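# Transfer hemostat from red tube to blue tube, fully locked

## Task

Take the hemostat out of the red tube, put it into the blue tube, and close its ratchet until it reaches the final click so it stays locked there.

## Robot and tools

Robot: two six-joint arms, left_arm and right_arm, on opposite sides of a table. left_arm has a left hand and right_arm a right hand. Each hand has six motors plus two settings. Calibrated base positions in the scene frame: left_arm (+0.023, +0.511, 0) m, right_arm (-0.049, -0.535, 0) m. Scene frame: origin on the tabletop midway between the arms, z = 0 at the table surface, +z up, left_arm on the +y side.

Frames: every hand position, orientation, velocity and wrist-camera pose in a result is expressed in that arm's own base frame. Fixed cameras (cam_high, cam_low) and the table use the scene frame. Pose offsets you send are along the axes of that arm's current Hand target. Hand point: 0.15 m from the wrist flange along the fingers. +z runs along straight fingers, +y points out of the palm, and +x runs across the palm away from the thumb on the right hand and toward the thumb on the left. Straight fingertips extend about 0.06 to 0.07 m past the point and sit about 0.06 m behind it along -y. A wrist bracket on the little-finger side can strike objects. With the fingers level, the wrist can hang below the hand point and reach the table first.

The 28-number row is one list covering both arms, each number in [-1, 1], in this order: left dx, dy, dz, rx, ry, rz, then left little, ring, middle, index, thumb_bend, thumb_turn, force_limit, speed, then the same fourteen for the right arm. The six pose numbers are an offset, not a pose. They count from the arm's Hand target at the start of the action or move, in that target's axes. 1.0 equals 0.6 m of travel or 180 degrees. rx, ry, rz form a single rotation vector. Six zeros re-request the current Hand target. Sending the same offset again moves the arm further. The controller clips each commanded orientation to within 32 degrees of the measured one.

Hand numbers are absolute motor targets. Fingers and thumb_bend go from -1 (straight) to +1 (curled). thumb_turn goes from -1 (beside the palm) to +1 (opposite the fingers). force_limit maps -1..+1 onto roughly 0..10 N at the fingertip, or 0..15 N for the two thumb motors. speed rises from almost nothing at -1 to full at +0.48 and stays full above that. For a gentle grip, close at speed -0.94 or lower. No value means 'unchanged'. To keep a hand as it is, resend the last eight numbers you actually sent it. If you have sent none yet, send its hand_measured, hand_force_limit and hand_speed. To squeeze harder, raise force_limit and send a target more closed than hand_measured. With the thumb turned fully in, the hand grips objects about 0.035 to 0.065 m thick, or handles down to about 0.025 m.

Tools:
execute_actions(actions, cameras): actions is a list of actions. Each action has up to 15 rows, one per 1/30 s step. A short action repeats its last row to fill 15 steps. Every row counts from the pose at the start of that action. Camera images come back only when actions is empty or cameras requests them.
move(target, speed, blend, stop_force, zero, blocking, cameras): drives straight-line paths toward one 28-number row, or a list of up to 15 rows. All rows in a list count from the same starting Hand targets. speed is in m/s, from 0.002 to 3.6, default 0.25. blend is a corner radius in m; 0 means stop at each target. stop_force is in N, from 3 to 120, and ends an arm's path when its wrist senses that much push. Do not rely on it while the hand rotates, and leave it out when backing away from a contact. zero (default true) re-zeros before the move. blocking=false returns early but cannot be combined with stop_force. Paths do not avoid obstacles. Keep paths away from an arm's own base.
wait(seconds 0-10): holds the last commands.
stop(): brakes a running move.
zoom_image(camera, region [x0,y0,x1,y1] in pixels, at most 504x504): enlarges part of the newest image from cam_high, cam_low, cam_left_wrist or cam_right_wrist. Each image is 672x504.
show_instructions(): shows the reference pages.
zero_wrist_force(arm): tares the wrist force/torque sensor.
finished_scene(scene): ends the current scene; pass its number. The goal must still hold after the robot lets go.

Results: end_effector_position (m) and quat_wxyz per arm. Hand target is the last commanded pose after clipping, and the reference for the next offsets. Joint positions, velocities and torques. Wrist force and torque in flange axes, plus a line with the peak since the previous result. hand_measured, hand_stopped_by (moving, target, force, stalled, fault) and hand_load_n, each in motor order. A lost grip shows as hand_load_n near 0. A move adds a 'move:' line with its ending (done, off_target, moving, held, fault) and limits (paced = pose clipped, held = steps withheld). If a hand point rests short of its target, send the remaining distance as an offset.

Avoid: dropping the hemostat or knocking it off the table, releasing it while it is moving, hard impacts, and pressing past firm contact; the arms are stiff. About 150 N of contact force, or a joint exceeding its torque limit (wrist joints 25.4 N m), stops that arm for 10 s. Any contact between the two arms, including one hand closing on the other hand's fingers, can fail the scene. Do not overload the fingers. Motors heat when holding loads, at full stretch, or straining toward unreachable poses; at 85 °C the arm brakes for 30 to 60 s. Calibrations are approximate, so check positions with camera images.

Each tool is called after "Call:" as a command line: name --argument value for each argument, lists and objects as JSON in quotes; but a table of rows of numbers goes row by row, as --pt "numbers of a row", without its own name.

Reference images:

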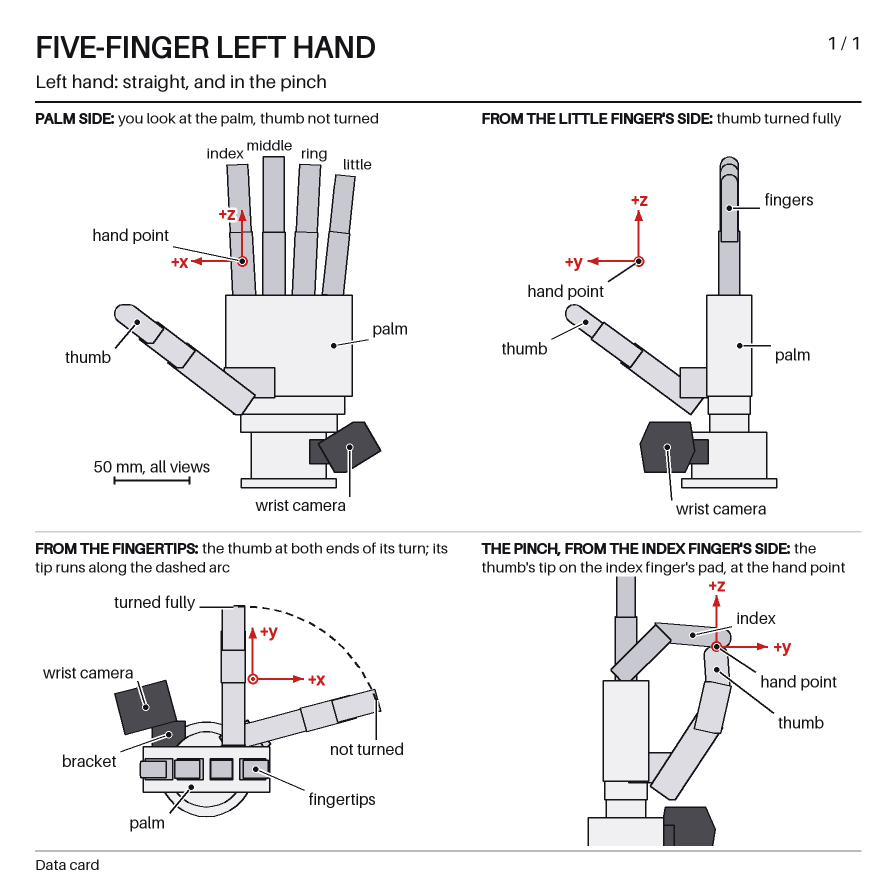

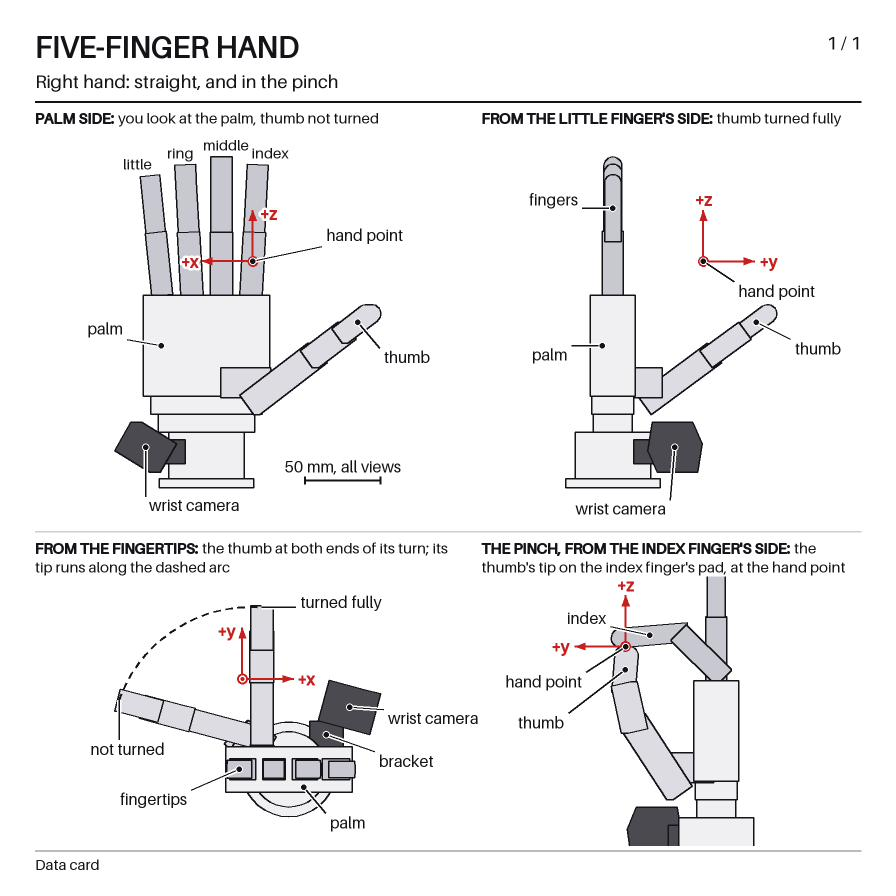

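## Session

Call:
execute_actions --actions '[]'

Scene clock: 0.00 s.
left_arm: end_effector_position=(+0.2630, +0.1198, +0.4748) hand_measured=(-1.000, -1.000, -1.000, -1.000, -1.000, -1.000) hand_load_n=(+0.0, +0.0, +0.0, +0.0, +0.0, +0.0) hand_stopped_by=(target, target, target, target, target, target) hand_force_limit=0.00 hand_speed=-0.80 end_effector_quat_wxyz=(-0.008, +0.912, +0.411, -0.008) | right_arm: end_effector_position=(+0.2570, -0.1264, +0.4794) hand_measured=(-1.000, -1.000, -1.000, -1.000, -1.000, -1.000) hand_load_n=(+0.0, +0.0, +0.5, +0.0, +0.0, +0.0) hand_stopped_by=(target, target, target, target, target, target) hand_force_limit=0.00 hand_speed=-0.80 end_effector_quat_wxyz=(+0.009, +0.420, +0.907, -0.027)
Joint positions: left_arm=[4.306 -1.425 -1.342 1.196 -1.594 1.888] | right_arm=[-1.2 -1.741 1.338 1.925 1.597 -1.904]
Joint velocities: within noise
Joint torques (N m): no reading
Motor temperatures (°C): left_arm=[24 33 28 33 29 32] | right_arm=[24 30 27 31 34 29]
Wrist force (N): no reading
Wrist torque (N m): no reading
Wrist force, peak (N): no reading
Hand target: left_arm +0.2630, +0.1198, +0.4748; -0.008, +0.912, +0.411, -0.008 | right_arm +0.2570, -0.1264, +0.4794; +0.009, +0.420, +0.907, -0.027
camera_calibration:
cam_left_wrist: T_world_to_cam=[[-0.566462, 0.824024, 0.0102816, 0.0420547], [0.770644, 0.525265, 0.360838, -0.416218], [0.291938, 0.212324, -0.932572, 0.454892], [0, 0, 0, 1]] pos_world=[0.211778, 0.0873858, 0.573974]
cam_right_wrist: T_world_to_cam=[[0.552621, 0.832373, -0.0420084, -0.0217516], [0.75648, -0.479804, 0.44444, -0.453713], [0.349784, -0.277385, -0.894823, 0.413964], [0, 0, 0, 1]] pos_world=[0.210447, -0.0847607, 0.571159]

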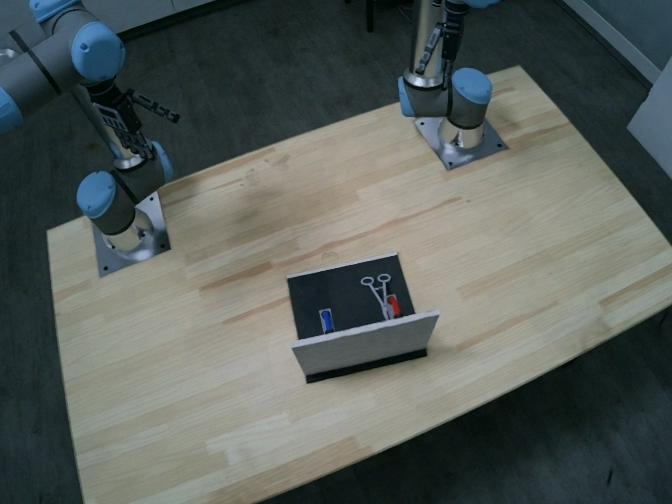

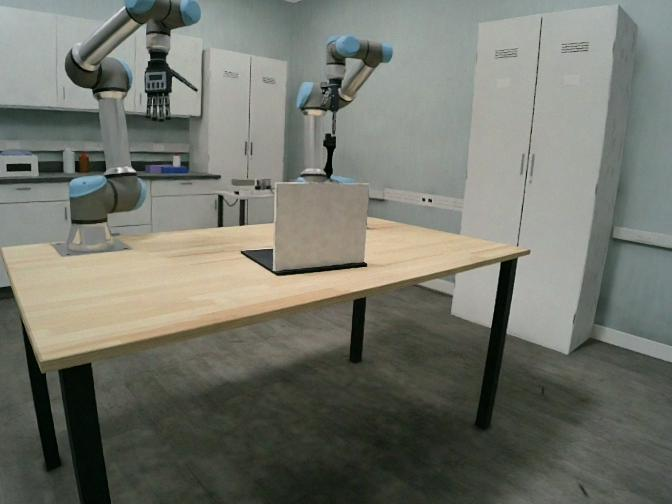

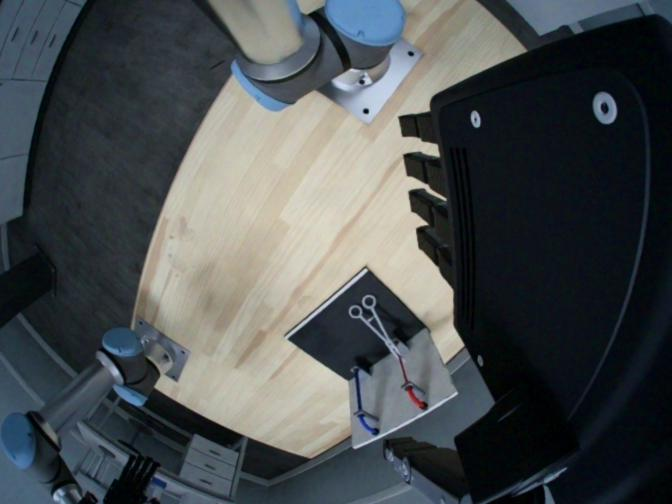

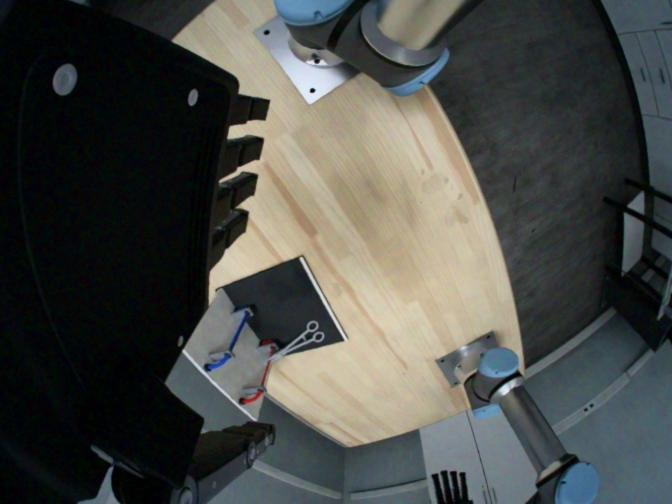

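Call:
zoom_image --camera "cam_high" --region '[280, 240, 450, 390]'

Call:
zoom_image --camera "cam_left_wrist" --region '[330, 270, 470, 440]'

Call:
zoom_image --camera "cam_right_wrist" --region '[190, 270, 350, 410]'

Call:
zoom_image --camera "cam_low" --region '[230, 170, 390, 280]'

Scaled by 2.965 from the camera's 672x504 image, which has a finer 960x720 frame.

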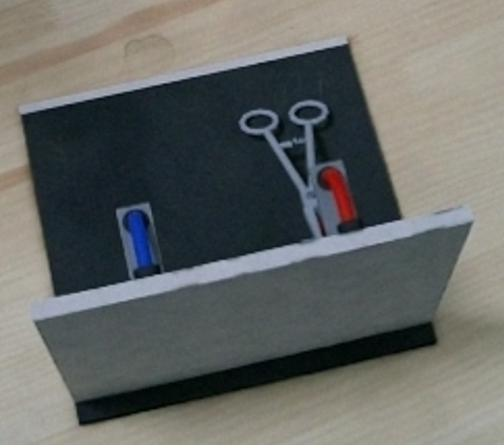

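Scaled by 2.965 from the camera's 672x504 image, which has a finer 960x720 frame.

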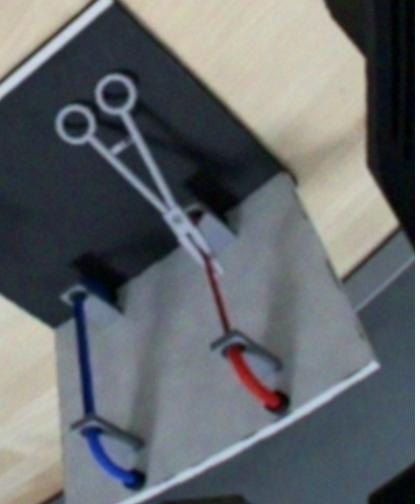

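Scaled by 3.150 from the camera's 672x504 image, which has a finer 960x720 frame.

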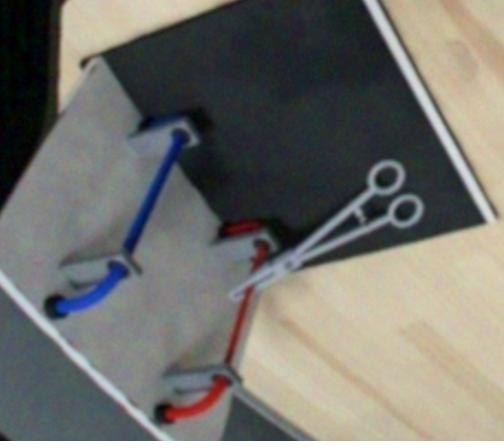

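Scaled by 3.150 from the camera's 672x504 image, which has a finer 960x720 frame.

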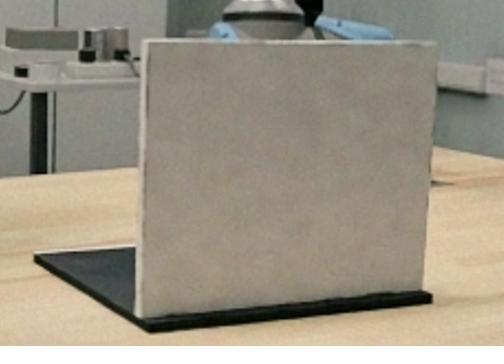

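Call:
move --target '[0.497,-0.0258,0.4053,-0.0073,0.0007,-0.168,-1,-1,-1,-1,-1,1,-0.2,0.2,0,0,0,0,0,0,-1,-1,-1,-1,-1,-1,0,-0.8]' --speed 0.2 --cameras '["cam_left_wrist", "cam_high"]'

Scene clock: 263.90 s.
left_arm: end_effector_position=(+0.4436, +0.3555, +0.2297) hand_measured=(-1.000, -1.000, -1.000, -1.000, -1.000, +1.000) hand_load_n=(+0.0, +0.0, +0.0, +0.0, +0.0, +0.0) hand_stopped_by=(target, target, target, target, target, target) hand_force_limit=-0.20 hand_speed=0.20 end_effector_quat_wxyz=(+0.000, +0.773, +0.634, +0.000) | right_arm: end_effector_position=(+0.2570, -0.1264, +0.4794) hand_measured=(-1.000, -1.000, -1.000, -1.000, -1.000, -1.000) hand_load_n=(+0.0, +0.0, +0.0, +0.0, +0.0, +0.0) hand_stopped_by=(target, target, target, target, target, target) hand_force_limit=0.00 hand_speed=-0.80 end_effector_quat_wxyz=(+0.009, +0.420, +0.907, -0.027)
Joint positions: left_arm=[4.135 -2.062 -1.225 1.717 -1.572 1.19] | right_arm=[-1.2 -1.741 1.338 1.925 1.597 -1.904]
Joint torques (N m): left_arm=[12.59 29.54 13.03 -2.15 -1.7 -0.33] | right_arm=[0.25 -9.68 -17.58 2.41 0.69 -0.23]
Wrist force (N): left_arm=[-0.4 0.0 0.4] | right_arm=[-0.1 -0.1 0.0]
Wrist torque (N m): left_arm=[-0.03 0.13 -0.10] | right_arm=[-0.02 0.02 0.00]
Wrist force, peak (N): left_arm=[0.7 0.7 1.5] | right_arm=[0.0 -0.3 0.2]
Hand target: left_arm +0.4435, +0.3556, +0.2296; +0.000, +0.773, +0.635, +0.000 | right_arm +0.2570, -0.1264, +0.4794; +0.009, +0.420, +0.907, -0.027
Off the commanded pose: left_arm 0.000 m, 0 deg | right_arm 0.000 m, 0 deg.
move: done
camera_calibration:
cam_left_wrist: T_world_to_cam=[[-0.904212, 0.426999, -0.00857226, 0.248], [0.393242, 0.840224, 0.373341, -0.538188], [0.166619, 0.334209, -0.927654, 0.134826], [0, 0, 0, 1]] pos_world=[0.413418, 0.301243, 0.328126]
Images, in order (width x height): cam_high 672x504, cam_left_wrist 672x504.

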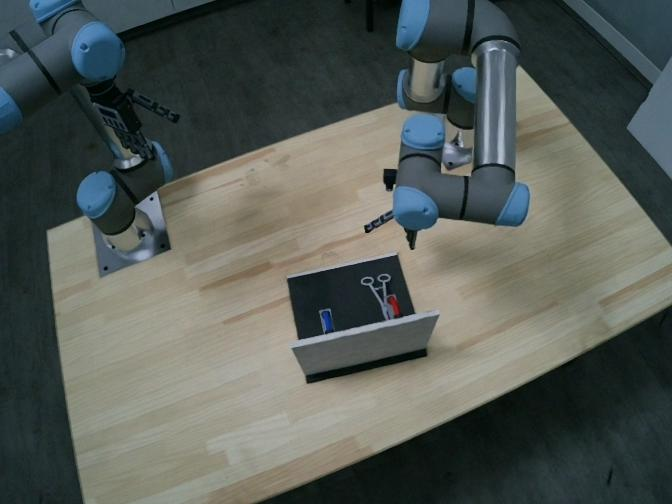

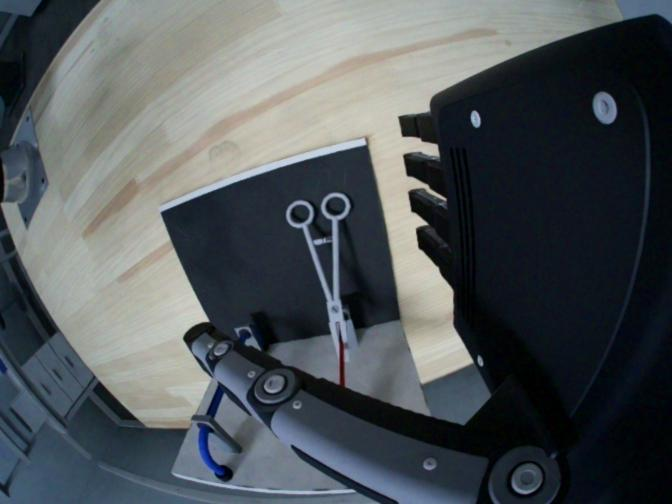

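Call:
zoom_image --camera "cam_left_wrist" --region '[270, 170, 380, 290]'

Call:
zoom_image --camera "cam_left_wrist" --region '[290, 280, 390, 390]'

Scaled by 4.200 from the camera's 672x504 image, which has a finer 960x720 frame.

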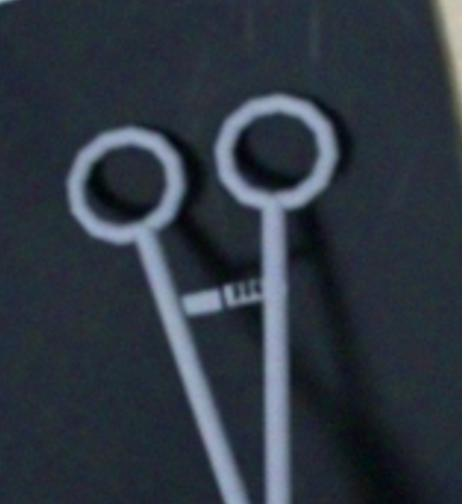

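Scaled by 4.582 from the camera's 672x504 image, which has a finer 960x720 frame.

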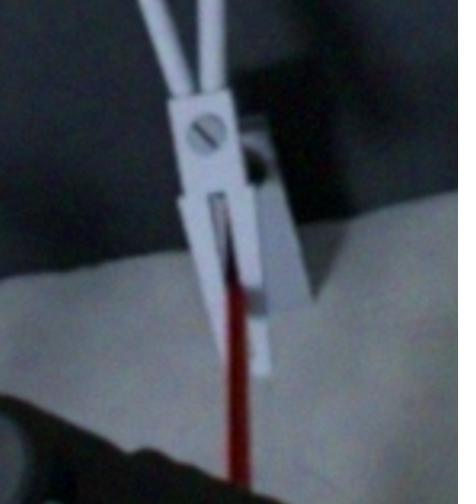

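Call:
move --pt "0 0 0 0 0 0 -1 -1 -1 -1 -1 1 -0.2 0.2 -0.439 -0.0573 0.319 0.332 -0.2092 -0.2182 -1 -1 -1 -1 -1 -1 0 -0.8" --pt "0 0 0 0 0 0 -1 -1 -1 -1 -1 1 -0.2 0.2 -0.5453 -0.0538 0.5548 0.332 -0.2092 -0.2182 -1 -1 -1 -1 -1 -1 0 -0.8" --speed '[0.2,0.12]' --cameras '["all"]'

Scene clock: 712.03 s.
left_arm: end_effector_position=(+0.4435, +0.3556, +0.2296) hand_measured=(-1.000, -1.000, -1.000, -1.000, -1.000, +1.000) hand_load_n=(+0.0, +0.0, +0.0, +0.0, +0.0, +0.0) hand_stopped_by=(target, target, target, target, target, target) hand_force_limit=-0.20 hand_speed=0.20 end_effector_quat_wxyz=(+0.000, +0.773, +0.635, +0.000) | right_arm: end_effector_position=(+0.4417, -0.4150, +0.1609) hand_measured=(-1.000, -1.000, -1.000, -1.000, -1.000, -1.000) hand_load_n=(+0.0, +0.0, +0.0, +0.0, +0.0, +0.0) hand_stopped_by=(target, target, target, target, target, target) hand_force_limit=0.00 hand_speed=-0.80 end_effector_quat_wxyz=(+0.071, +0.031, +0.808, -0.585)
Joint positions: left_arm=[4.135 -2.063 -1.225 1.717 -1.572 1.189] | right_arm=[-0.79 -1.316 1.828 -0.115 2.229 -2.732]
Joint torques (N m): left_arm=[11.96 30.7 26.83 -0.27 -1.83 -2.69] | right_arm=[9.19 -26.27 -28.31 0.01 2.4 -1]
Wrist force (N): left_arm=[-0.3 0.3 0.3] | right_arm=[-0.2 -1.4 1.5]
Wrist torque (N m): left_arm=[0.02 0.12 -0.10] | right_arm=[-0.19 -0.11 -0.19]
Wrist force, peak (N): left_arm=[-0.6 0.3 0.4] | right_arm=[0.0 -2.8 0.7]
Hand target: left_arm +0.4435, +0.3556, +0.2296; +0.000, +0.773, +0.635, +0.000 | right_arm +0.4418, -0.4150, +0.1609; +0.071, +0.031, +0.808, -0.585
Off the commanded pose: left_arm 0.000 m, 0 deg | right_arm 0.000 m, 0 deg.
move: done
camera_calibration:
cam_left_wrist: T_world_to_cam=[[-0.904425, 0.426548, -0.00853284, 0.248124], [0.392837, 0.840414, 0.373341, -0.538206], [0.166419, 0.334306, -0.927655, 0.134721], [0, 0, 0, 1]] pos_world=[0.413417, 0.301441, 0.328026]
cam_right_wrist: T_world_to_cam=[[-0.148988, 0.30014, -0.942188, 0.336868], [0.861101, 0.50779, 0.0255939, -0.159393], [0.486116, -0.807506, -0.334105, -0.386105], [0, 0, 0, 1]] pos_world=[0.375135, -0.331951, 0.192472]

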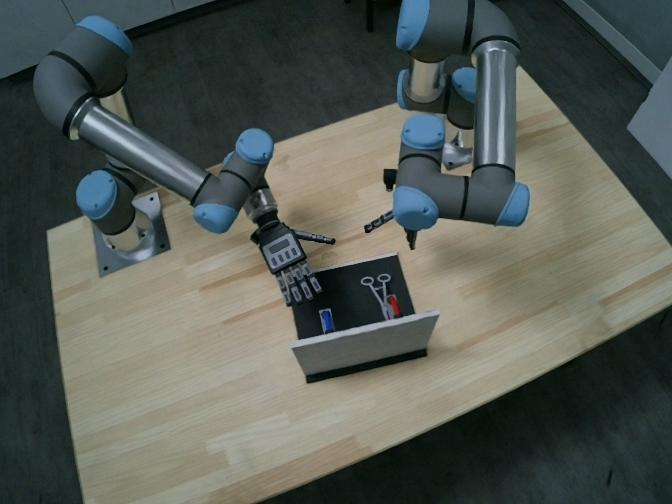

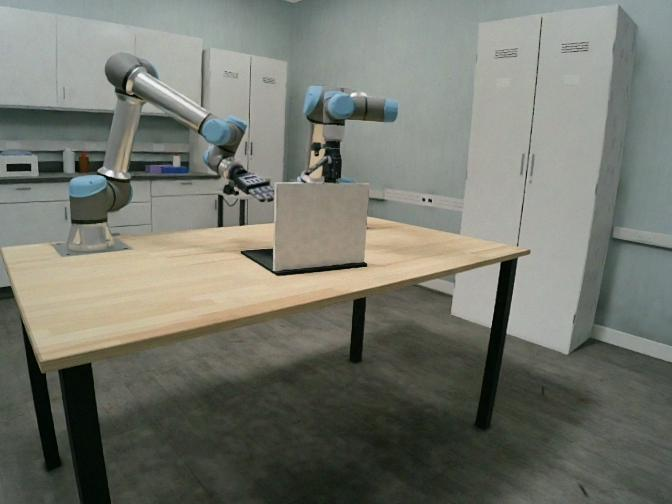

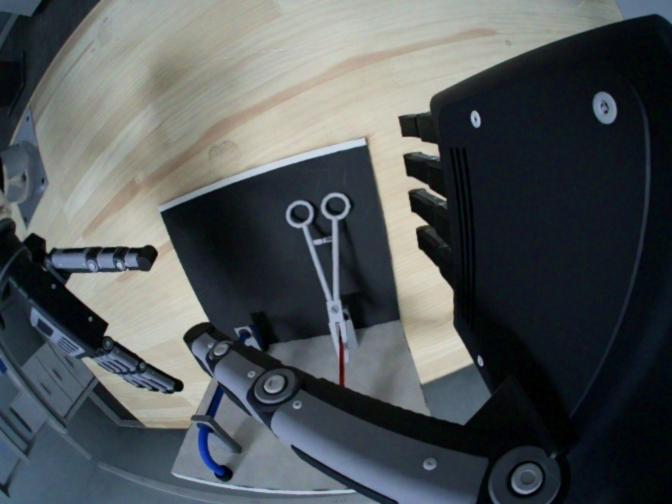

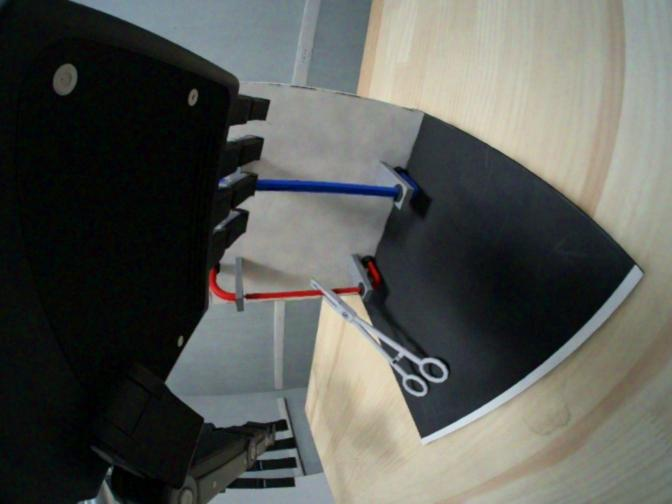

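Call:
zoom_image --camera "cam_right_wrist" --region '[300, 260, 460, 410]'

Call:
zoom_image --camera "cam_right_wrist" --region '[200, 150, 420, 320]'

Scaled by 3.150 from the camera's 672x504 image, which has a finer 960x720 frame.

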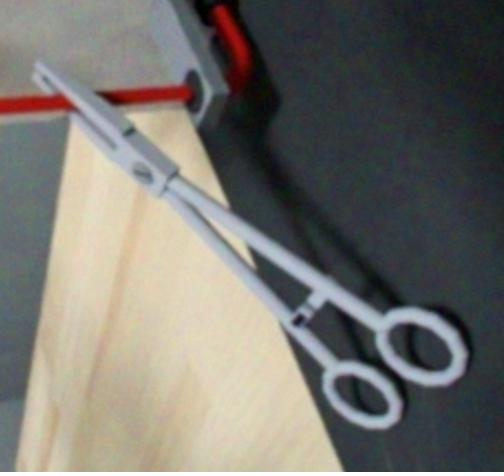

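Scaled by 2.291 from the camera's 672x504 image, which has a finer 960x720 frame.

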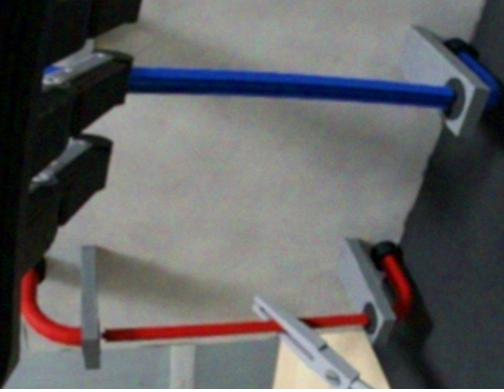

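Call:
move --pt "0 0 0 0 0 0 0.25 0.25 0.25 0.25 -1 1 -0.2 0.2 0 0 0 0 0 0 -1 -1 -1 -1 -1 -1 0 -0.8" --pt "0.137 -0.0755 0.0993 -0.0014 0.1719 0.005 0.25 0.25 0.25 0.25 -1 1 -0.2 0.2 0 0 0 0 0 0 -1 -1 -1 -1 -1 -1 0 -0.8" --speed 0.12 --cameras '["cam_left_wrist", "cam_right_wrist"]'

Scene clock: 956.23 s.
left_arm: end_effector_position=(+0.4149, +0.4451, +0.1701) hand_measured=(+0.250, +0.250, +0.250, +0.250, -1.000, +1.000) hand_load_n=(+0.0, +0.0, +0.5, +0.0, +0.0, +0.0) hand_stopped_by=(target, target, target, target, target, target) hand_force_limit=-0.20 hand_speed=0.20 end_effector_quat_wxyz=(-0.168, +0.750, +0.605, +0.207) end_effector_velocity=(+0.001, +0.001, +0.001) end_effector_angular_velocity=(+0.005, -0.002, -0.002) | right_arm: end_effector_position=(+0.4418, -0.4150, +0.1609) hand_measured=(-1.000, -1.000, -1.000, -1.000, -1.000, -1.000) hand_load_n=(+0.0, +0.0, +0.0, +0.0, +0.0, +0.0) hand_stopped_by=(target, target, target, target, target, target) hand_force_limit=0.00 hand_speed=-0.80 end_effector_quat_wxyz=(+0.071, +0.031, +0.808, -0.585)
Joint positions: left_arm=[4.203 -1.922 -1.593 2.465 -1.723 1.314] | right_arm=[-0.79 -1.316 1.828 -0.115 2.23 -2.731]
Joint velocities: left_arm=[-0.001 0 0.001 0.005 0 0.001] | right_arm=[within noise]
Joint torques (N m): left_arm=[-13.59 24.9 24.03 0.79 1.3 -2.69] | right_arm=[12.56 -17.75 -28.76 -2.11 3.04 0.78]
Wrist force (N): left_arm=[0.6 0.8 0.4] | right_arm=[-0.3 -1.6 1.4]
Wrist torque (N m): left_arm=[0.16 -0.09 -0.01] | right_arm=[-0.21 -0.10 -0.20]
Wrist force, peak (N): left_arm=[0.6 1.0 0.5] | right_arm=[-0.3 -1.7 1.7]
Hand target: left_arm +0.4150, +0.4451, +0.1701; -0.168, +0.750, +0.605, +0.208 | right_arm +0.4418, -0.4150, +0.1609; +0.071, +0.031, +0.808, -0.585
Off the commanded pose: left_arm 0.000 m, 0 deg | right_arm 0.000 m, 0 deg.
move: done
camera_calibration:
cam_left_wrist: T_world_to_cam=[[-0.903646, 0.411881, 0.117379, 0.16839], [0.339233, 0.521057, 0.783212, -0.48524], [0.261429, 0.747565, -0.610575, -0.222936], [0, 0, 0, 1]] pos_world=[0.375056, 0.35014, 0.224161]
cam_right_wrist: T_world_to_cam=[[-0.148897, 0.299987, -0.942251, 0.336811], [0.861098, 0.507794, 0.0255945, -0.159477], [0.486148, -0.80756, -0.333927, -0.386219], [0, 0, 0, 1]] pos_world=[0.375235, -0.331952, 0.192473]
Images, in order (width x height): cam_left_wrist 672x504, cam_right_wrist 672x504.

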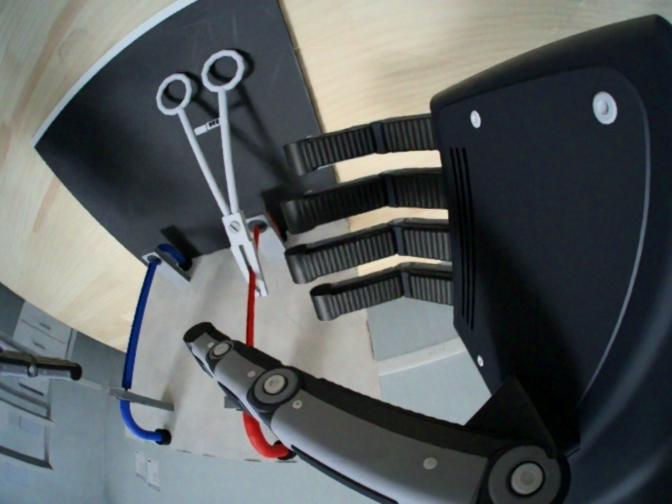

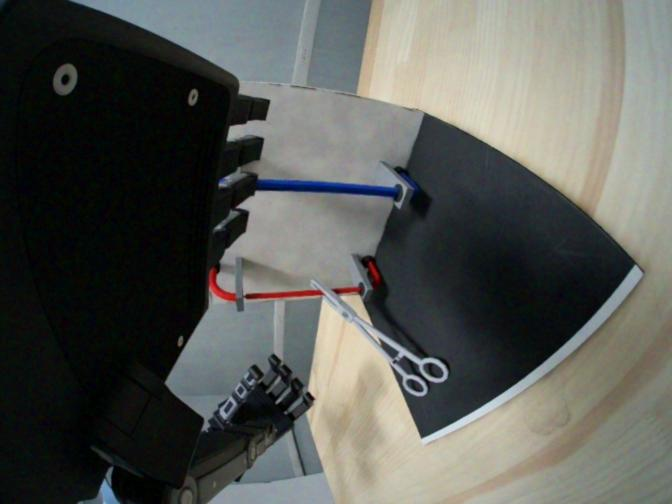

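Call:
move --target '[-0.0717,0.0437,0.1553,0,0,0,0.25,0.25,0.25,0.25,-1,1,-0.2,0.2,0,0,0,0,0,0,-1,-1,-1,-1,-1,-1,0,-0.8]' --speed 0.05 --stop_force 5 --cameras '["cam_left_wrist", "cam_right_wrist"]'

Call:
zoom_image --camera "cam_right_wrist" --region '[230, 250, 470, 450]'

Scene clock: 988.83 s.
left_arm: end_effector_position=(+0.4429, +0.4504, +0.0681) hand_measured=(+0.250, +0.250, +0.250, +0.250, -1.000, +1.000) hand_load_n=(+0.0, +0.0, +0.0, +0.0, +0.0, +0.0) hand_stopped_by=(target, target, target, target, target, target) hand_force_limit=-0.20 hand_speed=0.20 end_effector_quat_wxyz=(-0.168, +0.750, +0.605, +0.208) | right_arm: end_effector_position=(+0.4418, -0.4150, +0.1609) hand_measured=(-1.000, -1.000, -1.000, -1.000, -1.000, -1.000) hand_load_n=(+0.0, +0.0, +0.0, +0.0, +0.0, -0.5) hand_stopped_by=(target, target, target, target, target, target) hand_force_limit=0.00 hand_speed=-0.80 end_effector_quat_wxyz=(+0.071, +0.031, +0.808, -0.585)
Joint positions: left_arm=[4.154 -2.087 -1.638 2.669 -1.747 1.271] | right_arm=[-0.79 -1.316 1.828 -0.115 2.23 -2.731]
Joint torques (N m): left_arm=[12.41 43.87 26.1 -2.93 0.66 2.56] | right_arm=[12.91 -17.56 -27.97 -1.24 3.28 0.62]
Wrist force (N): left_arm=[-0.2 0.7 0.3] | right_arm=[-0.2 -1.6 1.6]
Wrist torque (N m): left_arm=[0.15 0.06 -0.03] | right_arm=[-0.23 -0.12 -0.20]
Wrist force, peak (N): left_arm=[0.7 1.2 0.2] | right_arm=[-0.3 -1.7 1.7]
Hand target: left_arm +0.4429, +0.4504, +0.0681; -0.168, +0.750, +0.605, +0.208 | right_arm +0.4418, -0.4150, +0.1609; +0.071, +0.031, +0.808, -0.585
Off the commanded pose: left_arm 0.000 m, 0 deg | right_arm 0.000 m, 0 deg.
move: done
camera_calibration:
cam_left_wrist: T_world_to_cam=[[-0.903581, 0.412036, 0.117339, 0.203417], [0.339238, 0.52086, 0.783341, -0.417482], [0.261647, 0.747617, -0.610417, -0.296684], [0, 0, 0, 1]] pos_world=[0.403056, 0.35544, 0.122061]
cam_right_wrist: T_world_to_cam=[[-0.148897, 0.299987, -0.942251, 0.336811], [0.861098, 0.507794, 0.0255945, -0.159477], [0.486148, -0.80756, -0.333927, -0.386219], [0, 0, 0, 1]] pos_world=[0.375235, -0.331952, 0.192473]
Images, in order (width x height): cam_left_wrist 672x504, cam_right_wrist 672x504.

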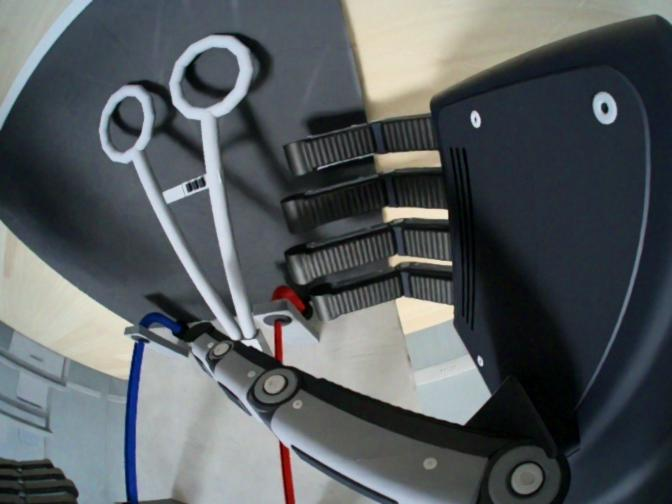

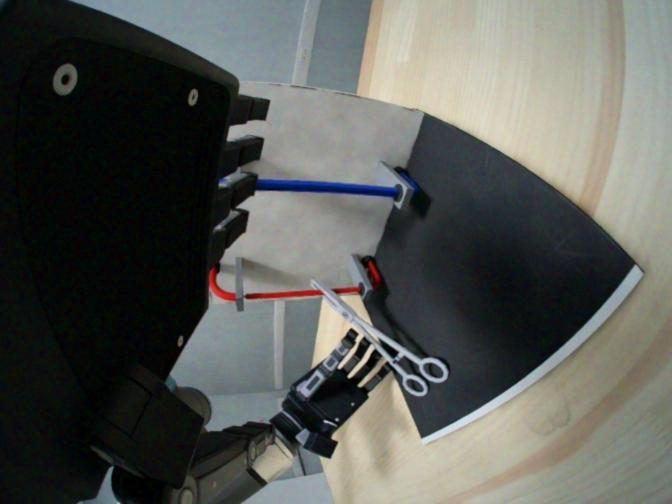

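Scaled by 2.100 from the camera's 672x504 image, which has a finer 960x720 frame.

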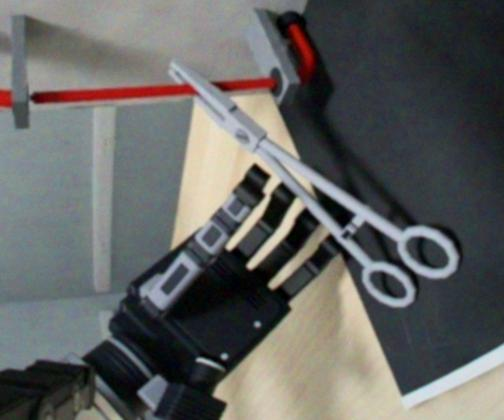

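Call:
move --target '[0,0.1,0,0,0,0,0.25,0.25,0.25,0.25,-1,1,-0.2,0.2,0,0,0,0,0,0,-1,-1,-1,-1,-1,-1,0,-0.8]' --speed 0.025 --stop_force 4 --cameras '["cam_left_wrist", "cam_right_wrist"]'

Call:
zoom_image --camera "cam_right_wrist" --region '[270, 250, 470, 420]'

Scene clock: 1010.47 s.
left_arm: end_effector_position=(+0.5016, +0.4378, +0.0680) hand_measured=(+0.250, +0.250, +0.250, +0.250, -1.000, +1.000) hand_load_n=(+0.0, +0.0, +0.0, +0.0, +0.0, +0.0) hand_stopped_by=(target, target, target, target, target, target) hand_force_limit=-0.20 hand_speed=0.20 end_effector_quat_wxyz=(-0.168, +0.750, +0.605, +0.208) | right_arm: end_effector_position=(+0.4418, -0.4150, +0.1609) hand_measured=(-1.000, -1.000, -1.000, -1.000, -1.000, -1.000) hand_load_n=(+0.0, +0.0, +0.0, +0.0, +0.0, +0.0) hand_stopped_by=(target, target, target, target, target, target) hand_force_limit=0.00 hand_speed=-0.80 end_effector_quat_wxyz=(+0.071, +0.031, +0.808, -0.585)
Joint positions: left_arm=[4.037 -2.17 -1.505 2.597 -1.803 1.166] | right_arm=[-0.79 -1.316 1.828 -0.115 2.23 -2.731]
Joint torques (N m): left_arm=[12.44 47.88 4.15 0.89 1.08 2.63] | right_arm=[13.18 -17.76 -28.16 -0.28 3.06 0.52]
Wrist force (N): left_arm=[-0.1 0.7 0.4] | right_arm=[-0.2 -1.5 1.4]
Wrist torque (N m): left_arm=[0.14 0.08 0.01] | right_arm=[-0.19 -0.10 -0.20]
Wrist force, peak (N): left_arm=[0.1 -0.5 1.7] | right_arm=[-0.1 -1.9 1.4]
Hand target: left_arm +0.5016, +0.4378, +0.0680; -0.168, +0.750, +0.605, +0.208 | right_arm +0.4418, -0.4150, +0.1609; +0.071, +0.031, +0.808, -0.585
Off the commanded pose: left_arm 0.000 m, 0 deg | right_arm 0.000 m, 0 deg.
move: done
camera_calibration:
cam_left_wrist: T_world_to_cam=[[-0.903581, 0.412036, 0.117339, 0.261558], [0.339238, 0.52086, 0.783341, -0.430798], [0.261647, 0.747617, -0.610417, -0.302596], [0, 0, 0, 1]] pos_world=[0.461656, 0.34284, 0.122061]
cam_right_wrist: T_world_to_cam=[[-0.148897, 0.299987, -0.942251, 0.336811], [0.861098, 0.507794, 0.0255945, -0.159477], [0.486148, -0.80756, -0.333927, -0.386219], [0, 0, 0, 1]] pos_world=[0.375235, -0.331952, 0.192473]
Images, in order (width x height): cam_left_wrist 672x504, cam_right_wrist 672x504.

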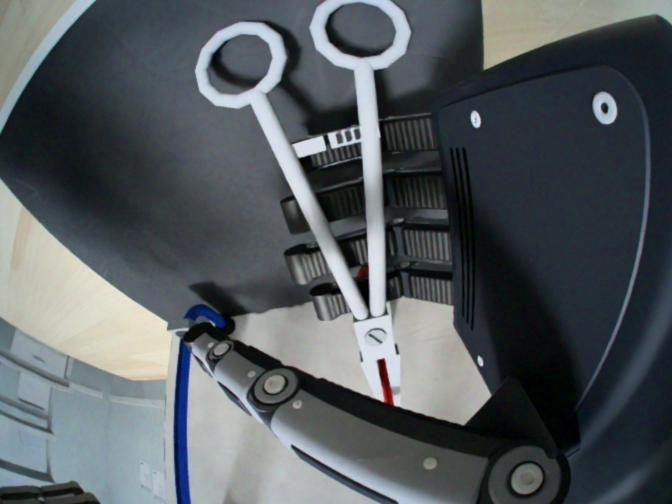

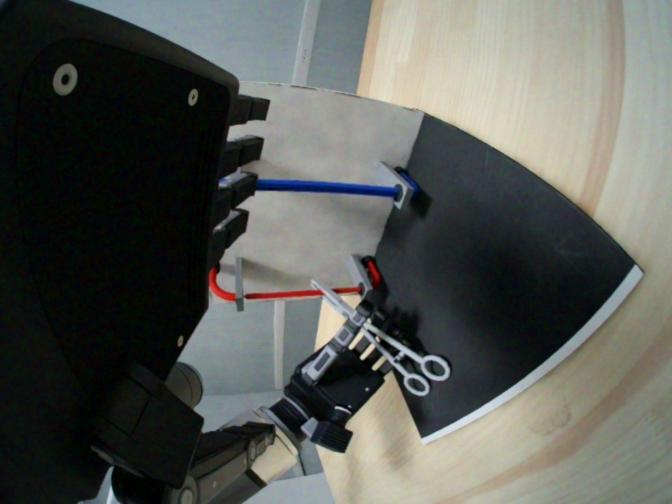

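Scaled by 2.520 from the camera's 672x504 image, which has a finer 960x720 frame.

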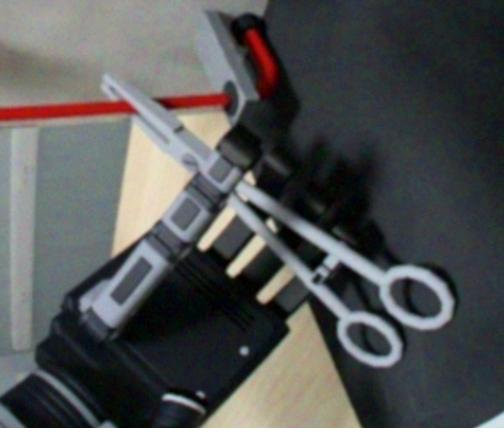

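Call:
move --target '[0,-0.0367,0,0,0,0,0.28,0.1,0.28,0.28,-1,1,-0.2,0.2,0,0,0,0,0,0,-1,-1,-1,-1,-1,-1,0,-0.8]' --speed 0.02 --cameras '["cam_left_wrist", "cam_right_wrist"]'

Call:
zoom_image --camera "cam_right_wrist" --region '[270, 250, 470, 420]'

Scene clock: 1151.03 s.
left_arm: end_effector_position=(+0.4799, +0.4425, +0.0680) hand_measured=(+0.280, +0.100, +0.280, +0.280, -1.000, +1.000) hand_load_n=(+0.0, +0.0, +0.0, +2.5, +0.0, +0.0) hand_stopped_by=(target, target, target, target, target, target) hand_force_limit=-0.20 hand_speed=0.20 end_effector_quat_wxyz=(-0.168, +0.750, +0.605, +0.208) | right_arm: end_effector_position=(+0.4418, -0.4150, +0.1609) hand_measured=(-1.000, -1.000, -1.000, -1.000, -1.000, -1.000) hand_load_n=(+0.0, +0.0, +0.0, -0.5, +0.0, -0.5) hand_stopped_by=(target, target, target, target, target, target) hand_force_limit=0.00 hand_speed=-0.80 end_effector_quat_wxyz=(+0.071, +0.031, +0.808, -0.585)
Joint positions: left_arm=[4.078 -2.138 -1.557 2.625 -1.784 1.204] | right_arm=[-0.79 -1.316 1.828 -0.115 2.23 -2.731]
Joint torques (N m): left_arm=[-12.97 32.96 26.55 -2.25 -1.03 -1.99] | right_arm=[12.92 -17.73 -28.45 0.47 2.62 0.49]
Wrist force (N): left_arm=[0.0 1.7 1.7] | right_arm=[-0.2 -1.7 1.3]
Wrist torque (N m): left_arm=[0.17 0.05 -0.08] | right_arm=[-0.22 -0.10 -0.20]
Wrist force, peak (N): left_arm=[0.2 2.0 2.0] | right_arm=[-0.5 -1.9 1.5]
Hand target: left_arm +0.4801, +0.4424, +0.0680; -0.168, +0.750, +0.605, +0.208 | right_arm +0.4418, -0.4150, +0.1609; +0.071, +0.031, +0.808, -0.585
Off the commanded pose: left_arm 0.000 m, 0 deg | right_arm 0.000 m, 0 deg.
move: done
camera_calibration:
cam_left_wrist: T_world_to_cam=[[-0.903581, 0.412036, 0.117339, 0.240014], [0.339238, 0.52086, 0.783341, -0.425885], [0.261647, 0.747617, -0.610417, -0.300432], [0, 0, 0, 1]] pos_world=[0.439956, 0.34754, 0.122061]
cam_right_wrist: T_world_to_cam=[[-0.148897, 0.299987, -0.942251, 0.336811], [0.861098, 0.507794, 0.0255945, -0.159477], [0.486148, -0.80756, -0.333927, -0.386219], [0, 0, 0, 1]] pos_world=[0.375235, -0.331952, 0.192473]
Images, in order (width x height): cam_left_wrist 672x504, cam_right_wrist 672x504.

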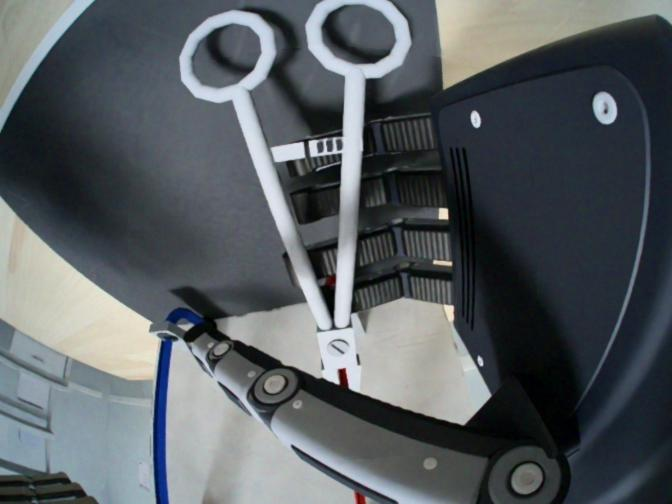

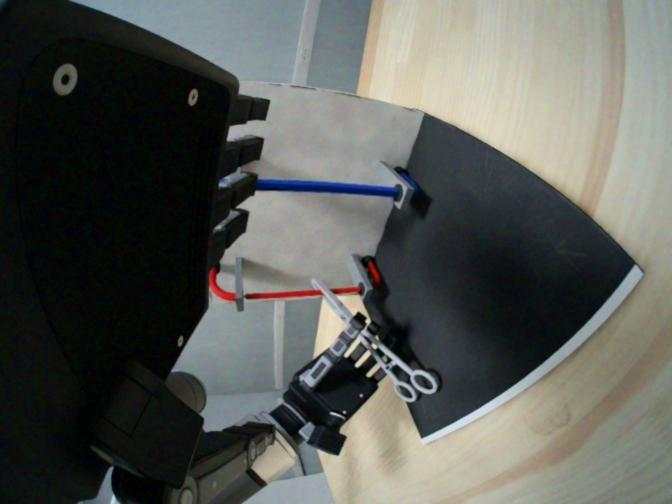

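Scaled by 2.520 from the camera's 672x504 image, which has a finer 960x720 frame.

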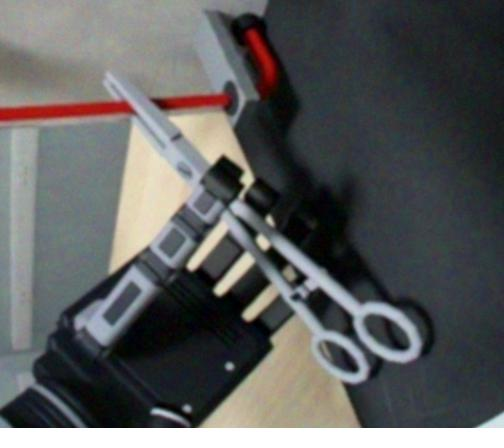

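Call:
move --pt "0 0 0 0 0 0 0.12 0.12 0.05 0.05 -1 1 -0.2 0.2 0 0 0 0 0 0 -1 -1 -1 -1 -1 -1 0 -0.8" --pt "0 0.0367 0 0 0 0 0.12 0.12 0.05 0.05 -1 1 -0.2 0.2 0 0 0 0 0 0 -1 -1 -1 -1 -1 -1 0 -0.8" --speed 0.02 --cameras '["cam_left_wrist", "cam_right_wrist"]'

Call:
zoom_image --camera "cam_right_wrist" --region '[270, 250, 470, 420]'

Scene clock: 1203.17 s.
left_arm: end_effector_position=(+0.5018, +0.4378, +0.0681) hand_measured=(+0.120, +0.120, +0.050, +0.050, -1.000, +1.000) hand_load_n=(+0.0, +0.0, +0.0, +0.0, +0.0, -0.5) hand_stopped_by=(target, target, target, target, target, target) hand_force_limit=-0.20 hand_speed=0.20 end_effector_quat_wxyz=(-0.168, +0.750, +0.605, +0.208) | right_arm: end_effector_position=(+0.4418, -0.4150, +0.1609) hand_measured=(-1.000, -1.000, -1.000, -1.000, -1.000, -1.000) hand_load_n=(+0.0, +0.0, -0.5, +0.0, +0.0, -0.5) hand_stopped_by=(target, target, target, target, target, target) hand_force_limit=0.00 hand_speed=-0.80 end_effector_quat_wxyz=(+0.071, +0.031, +0.808, -0.585)
Joint positions: left_arm=[4.036 -2.171 -1.504 2.597 -1.804 1.166] | right_arm=[-0.79 -1.316 1.828 -0.115 2.23 -2.731]
Joint torques (N m): left_arm=[11.53 46.7 4.49 -0.12 0.07 1.76] | right_arm=[13.63 -17.56 -29.38 1.13 2.88 0.61]
Wrist force (N): left_arm=[0.0 0.0 0.5] | right_arm=[-0.4 -1.4 1.4]
Wrist torque (N m): left_arm=[0.08 0.08 0.07] | right_arm=[-0.18 -0.08 -0.21]
Wrist force, peak (N): left_arm=[-0.1 1.8 2.3] | right_arm=[-0.3 -1.9 1.5]
Hand target: left_arm +0.5016, +0.4378, +0.0680; -0.168, +0.750, +0.605, +0.208 | right_arm +0.4418, -0.4150, +0.1609; +0.071, +0.031, +0.808, -0.585
Off the commanded pose: left_arm 0.000 m, 0 deg | right_arm 0.000 m, 0 deg.
move: done
camera_calibration:
cam_left_wrist: T_world_to_cam=[[-0.903622, 0.411958, 0.117293, 0.261832], [0.339143, 0.520859, 0.783383, -0.430774], [0.261627, 0.747661, -0.610372, -0.302585], [0, 0, 0, 1]] pos_world=[0.461856, 0.34274, 0.122061]
cam_right_wrist: T_world_to_cam=[[-0.148897, 0.299987, -0.942251, 0.336811], [0.861098, 0.507794, 0.0255945, -0.159477], [0.486148, -0.80756, -0.333927, -0.386219], [0, 0, 0, 1]] pos_world=[0.375235, -0.331952, 0.192473]
Images, in order (width x height): cam_left_wrist 672x504, cam_right_wrist 672x504.

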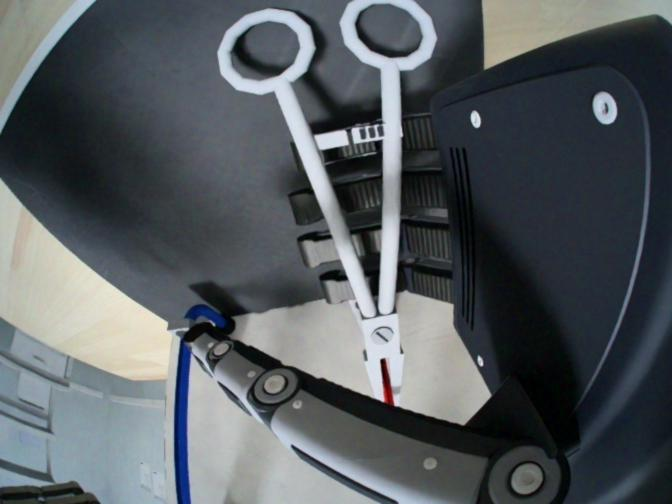

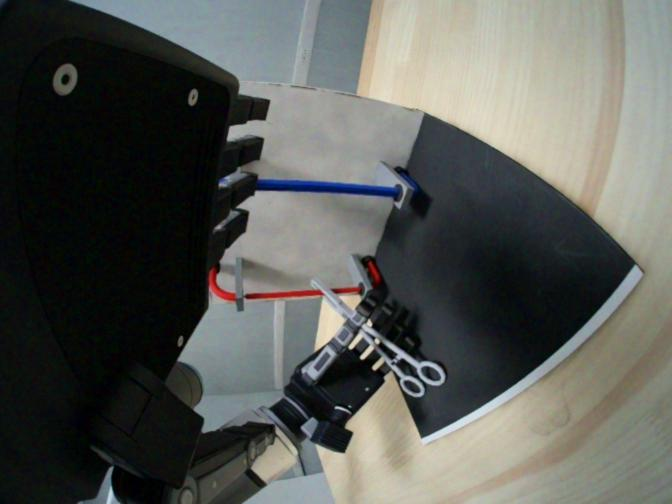

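Scaled by 2.520 from the camera's 672x504 image, which has a finer 960x720 frame.

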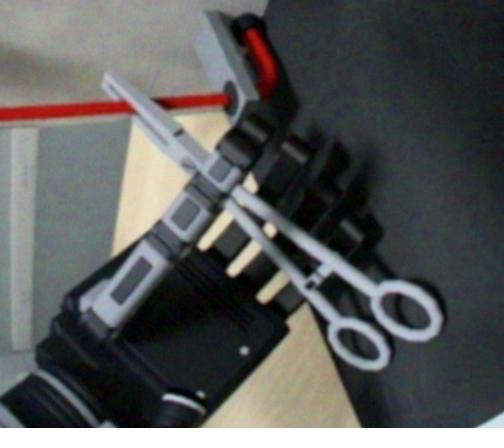

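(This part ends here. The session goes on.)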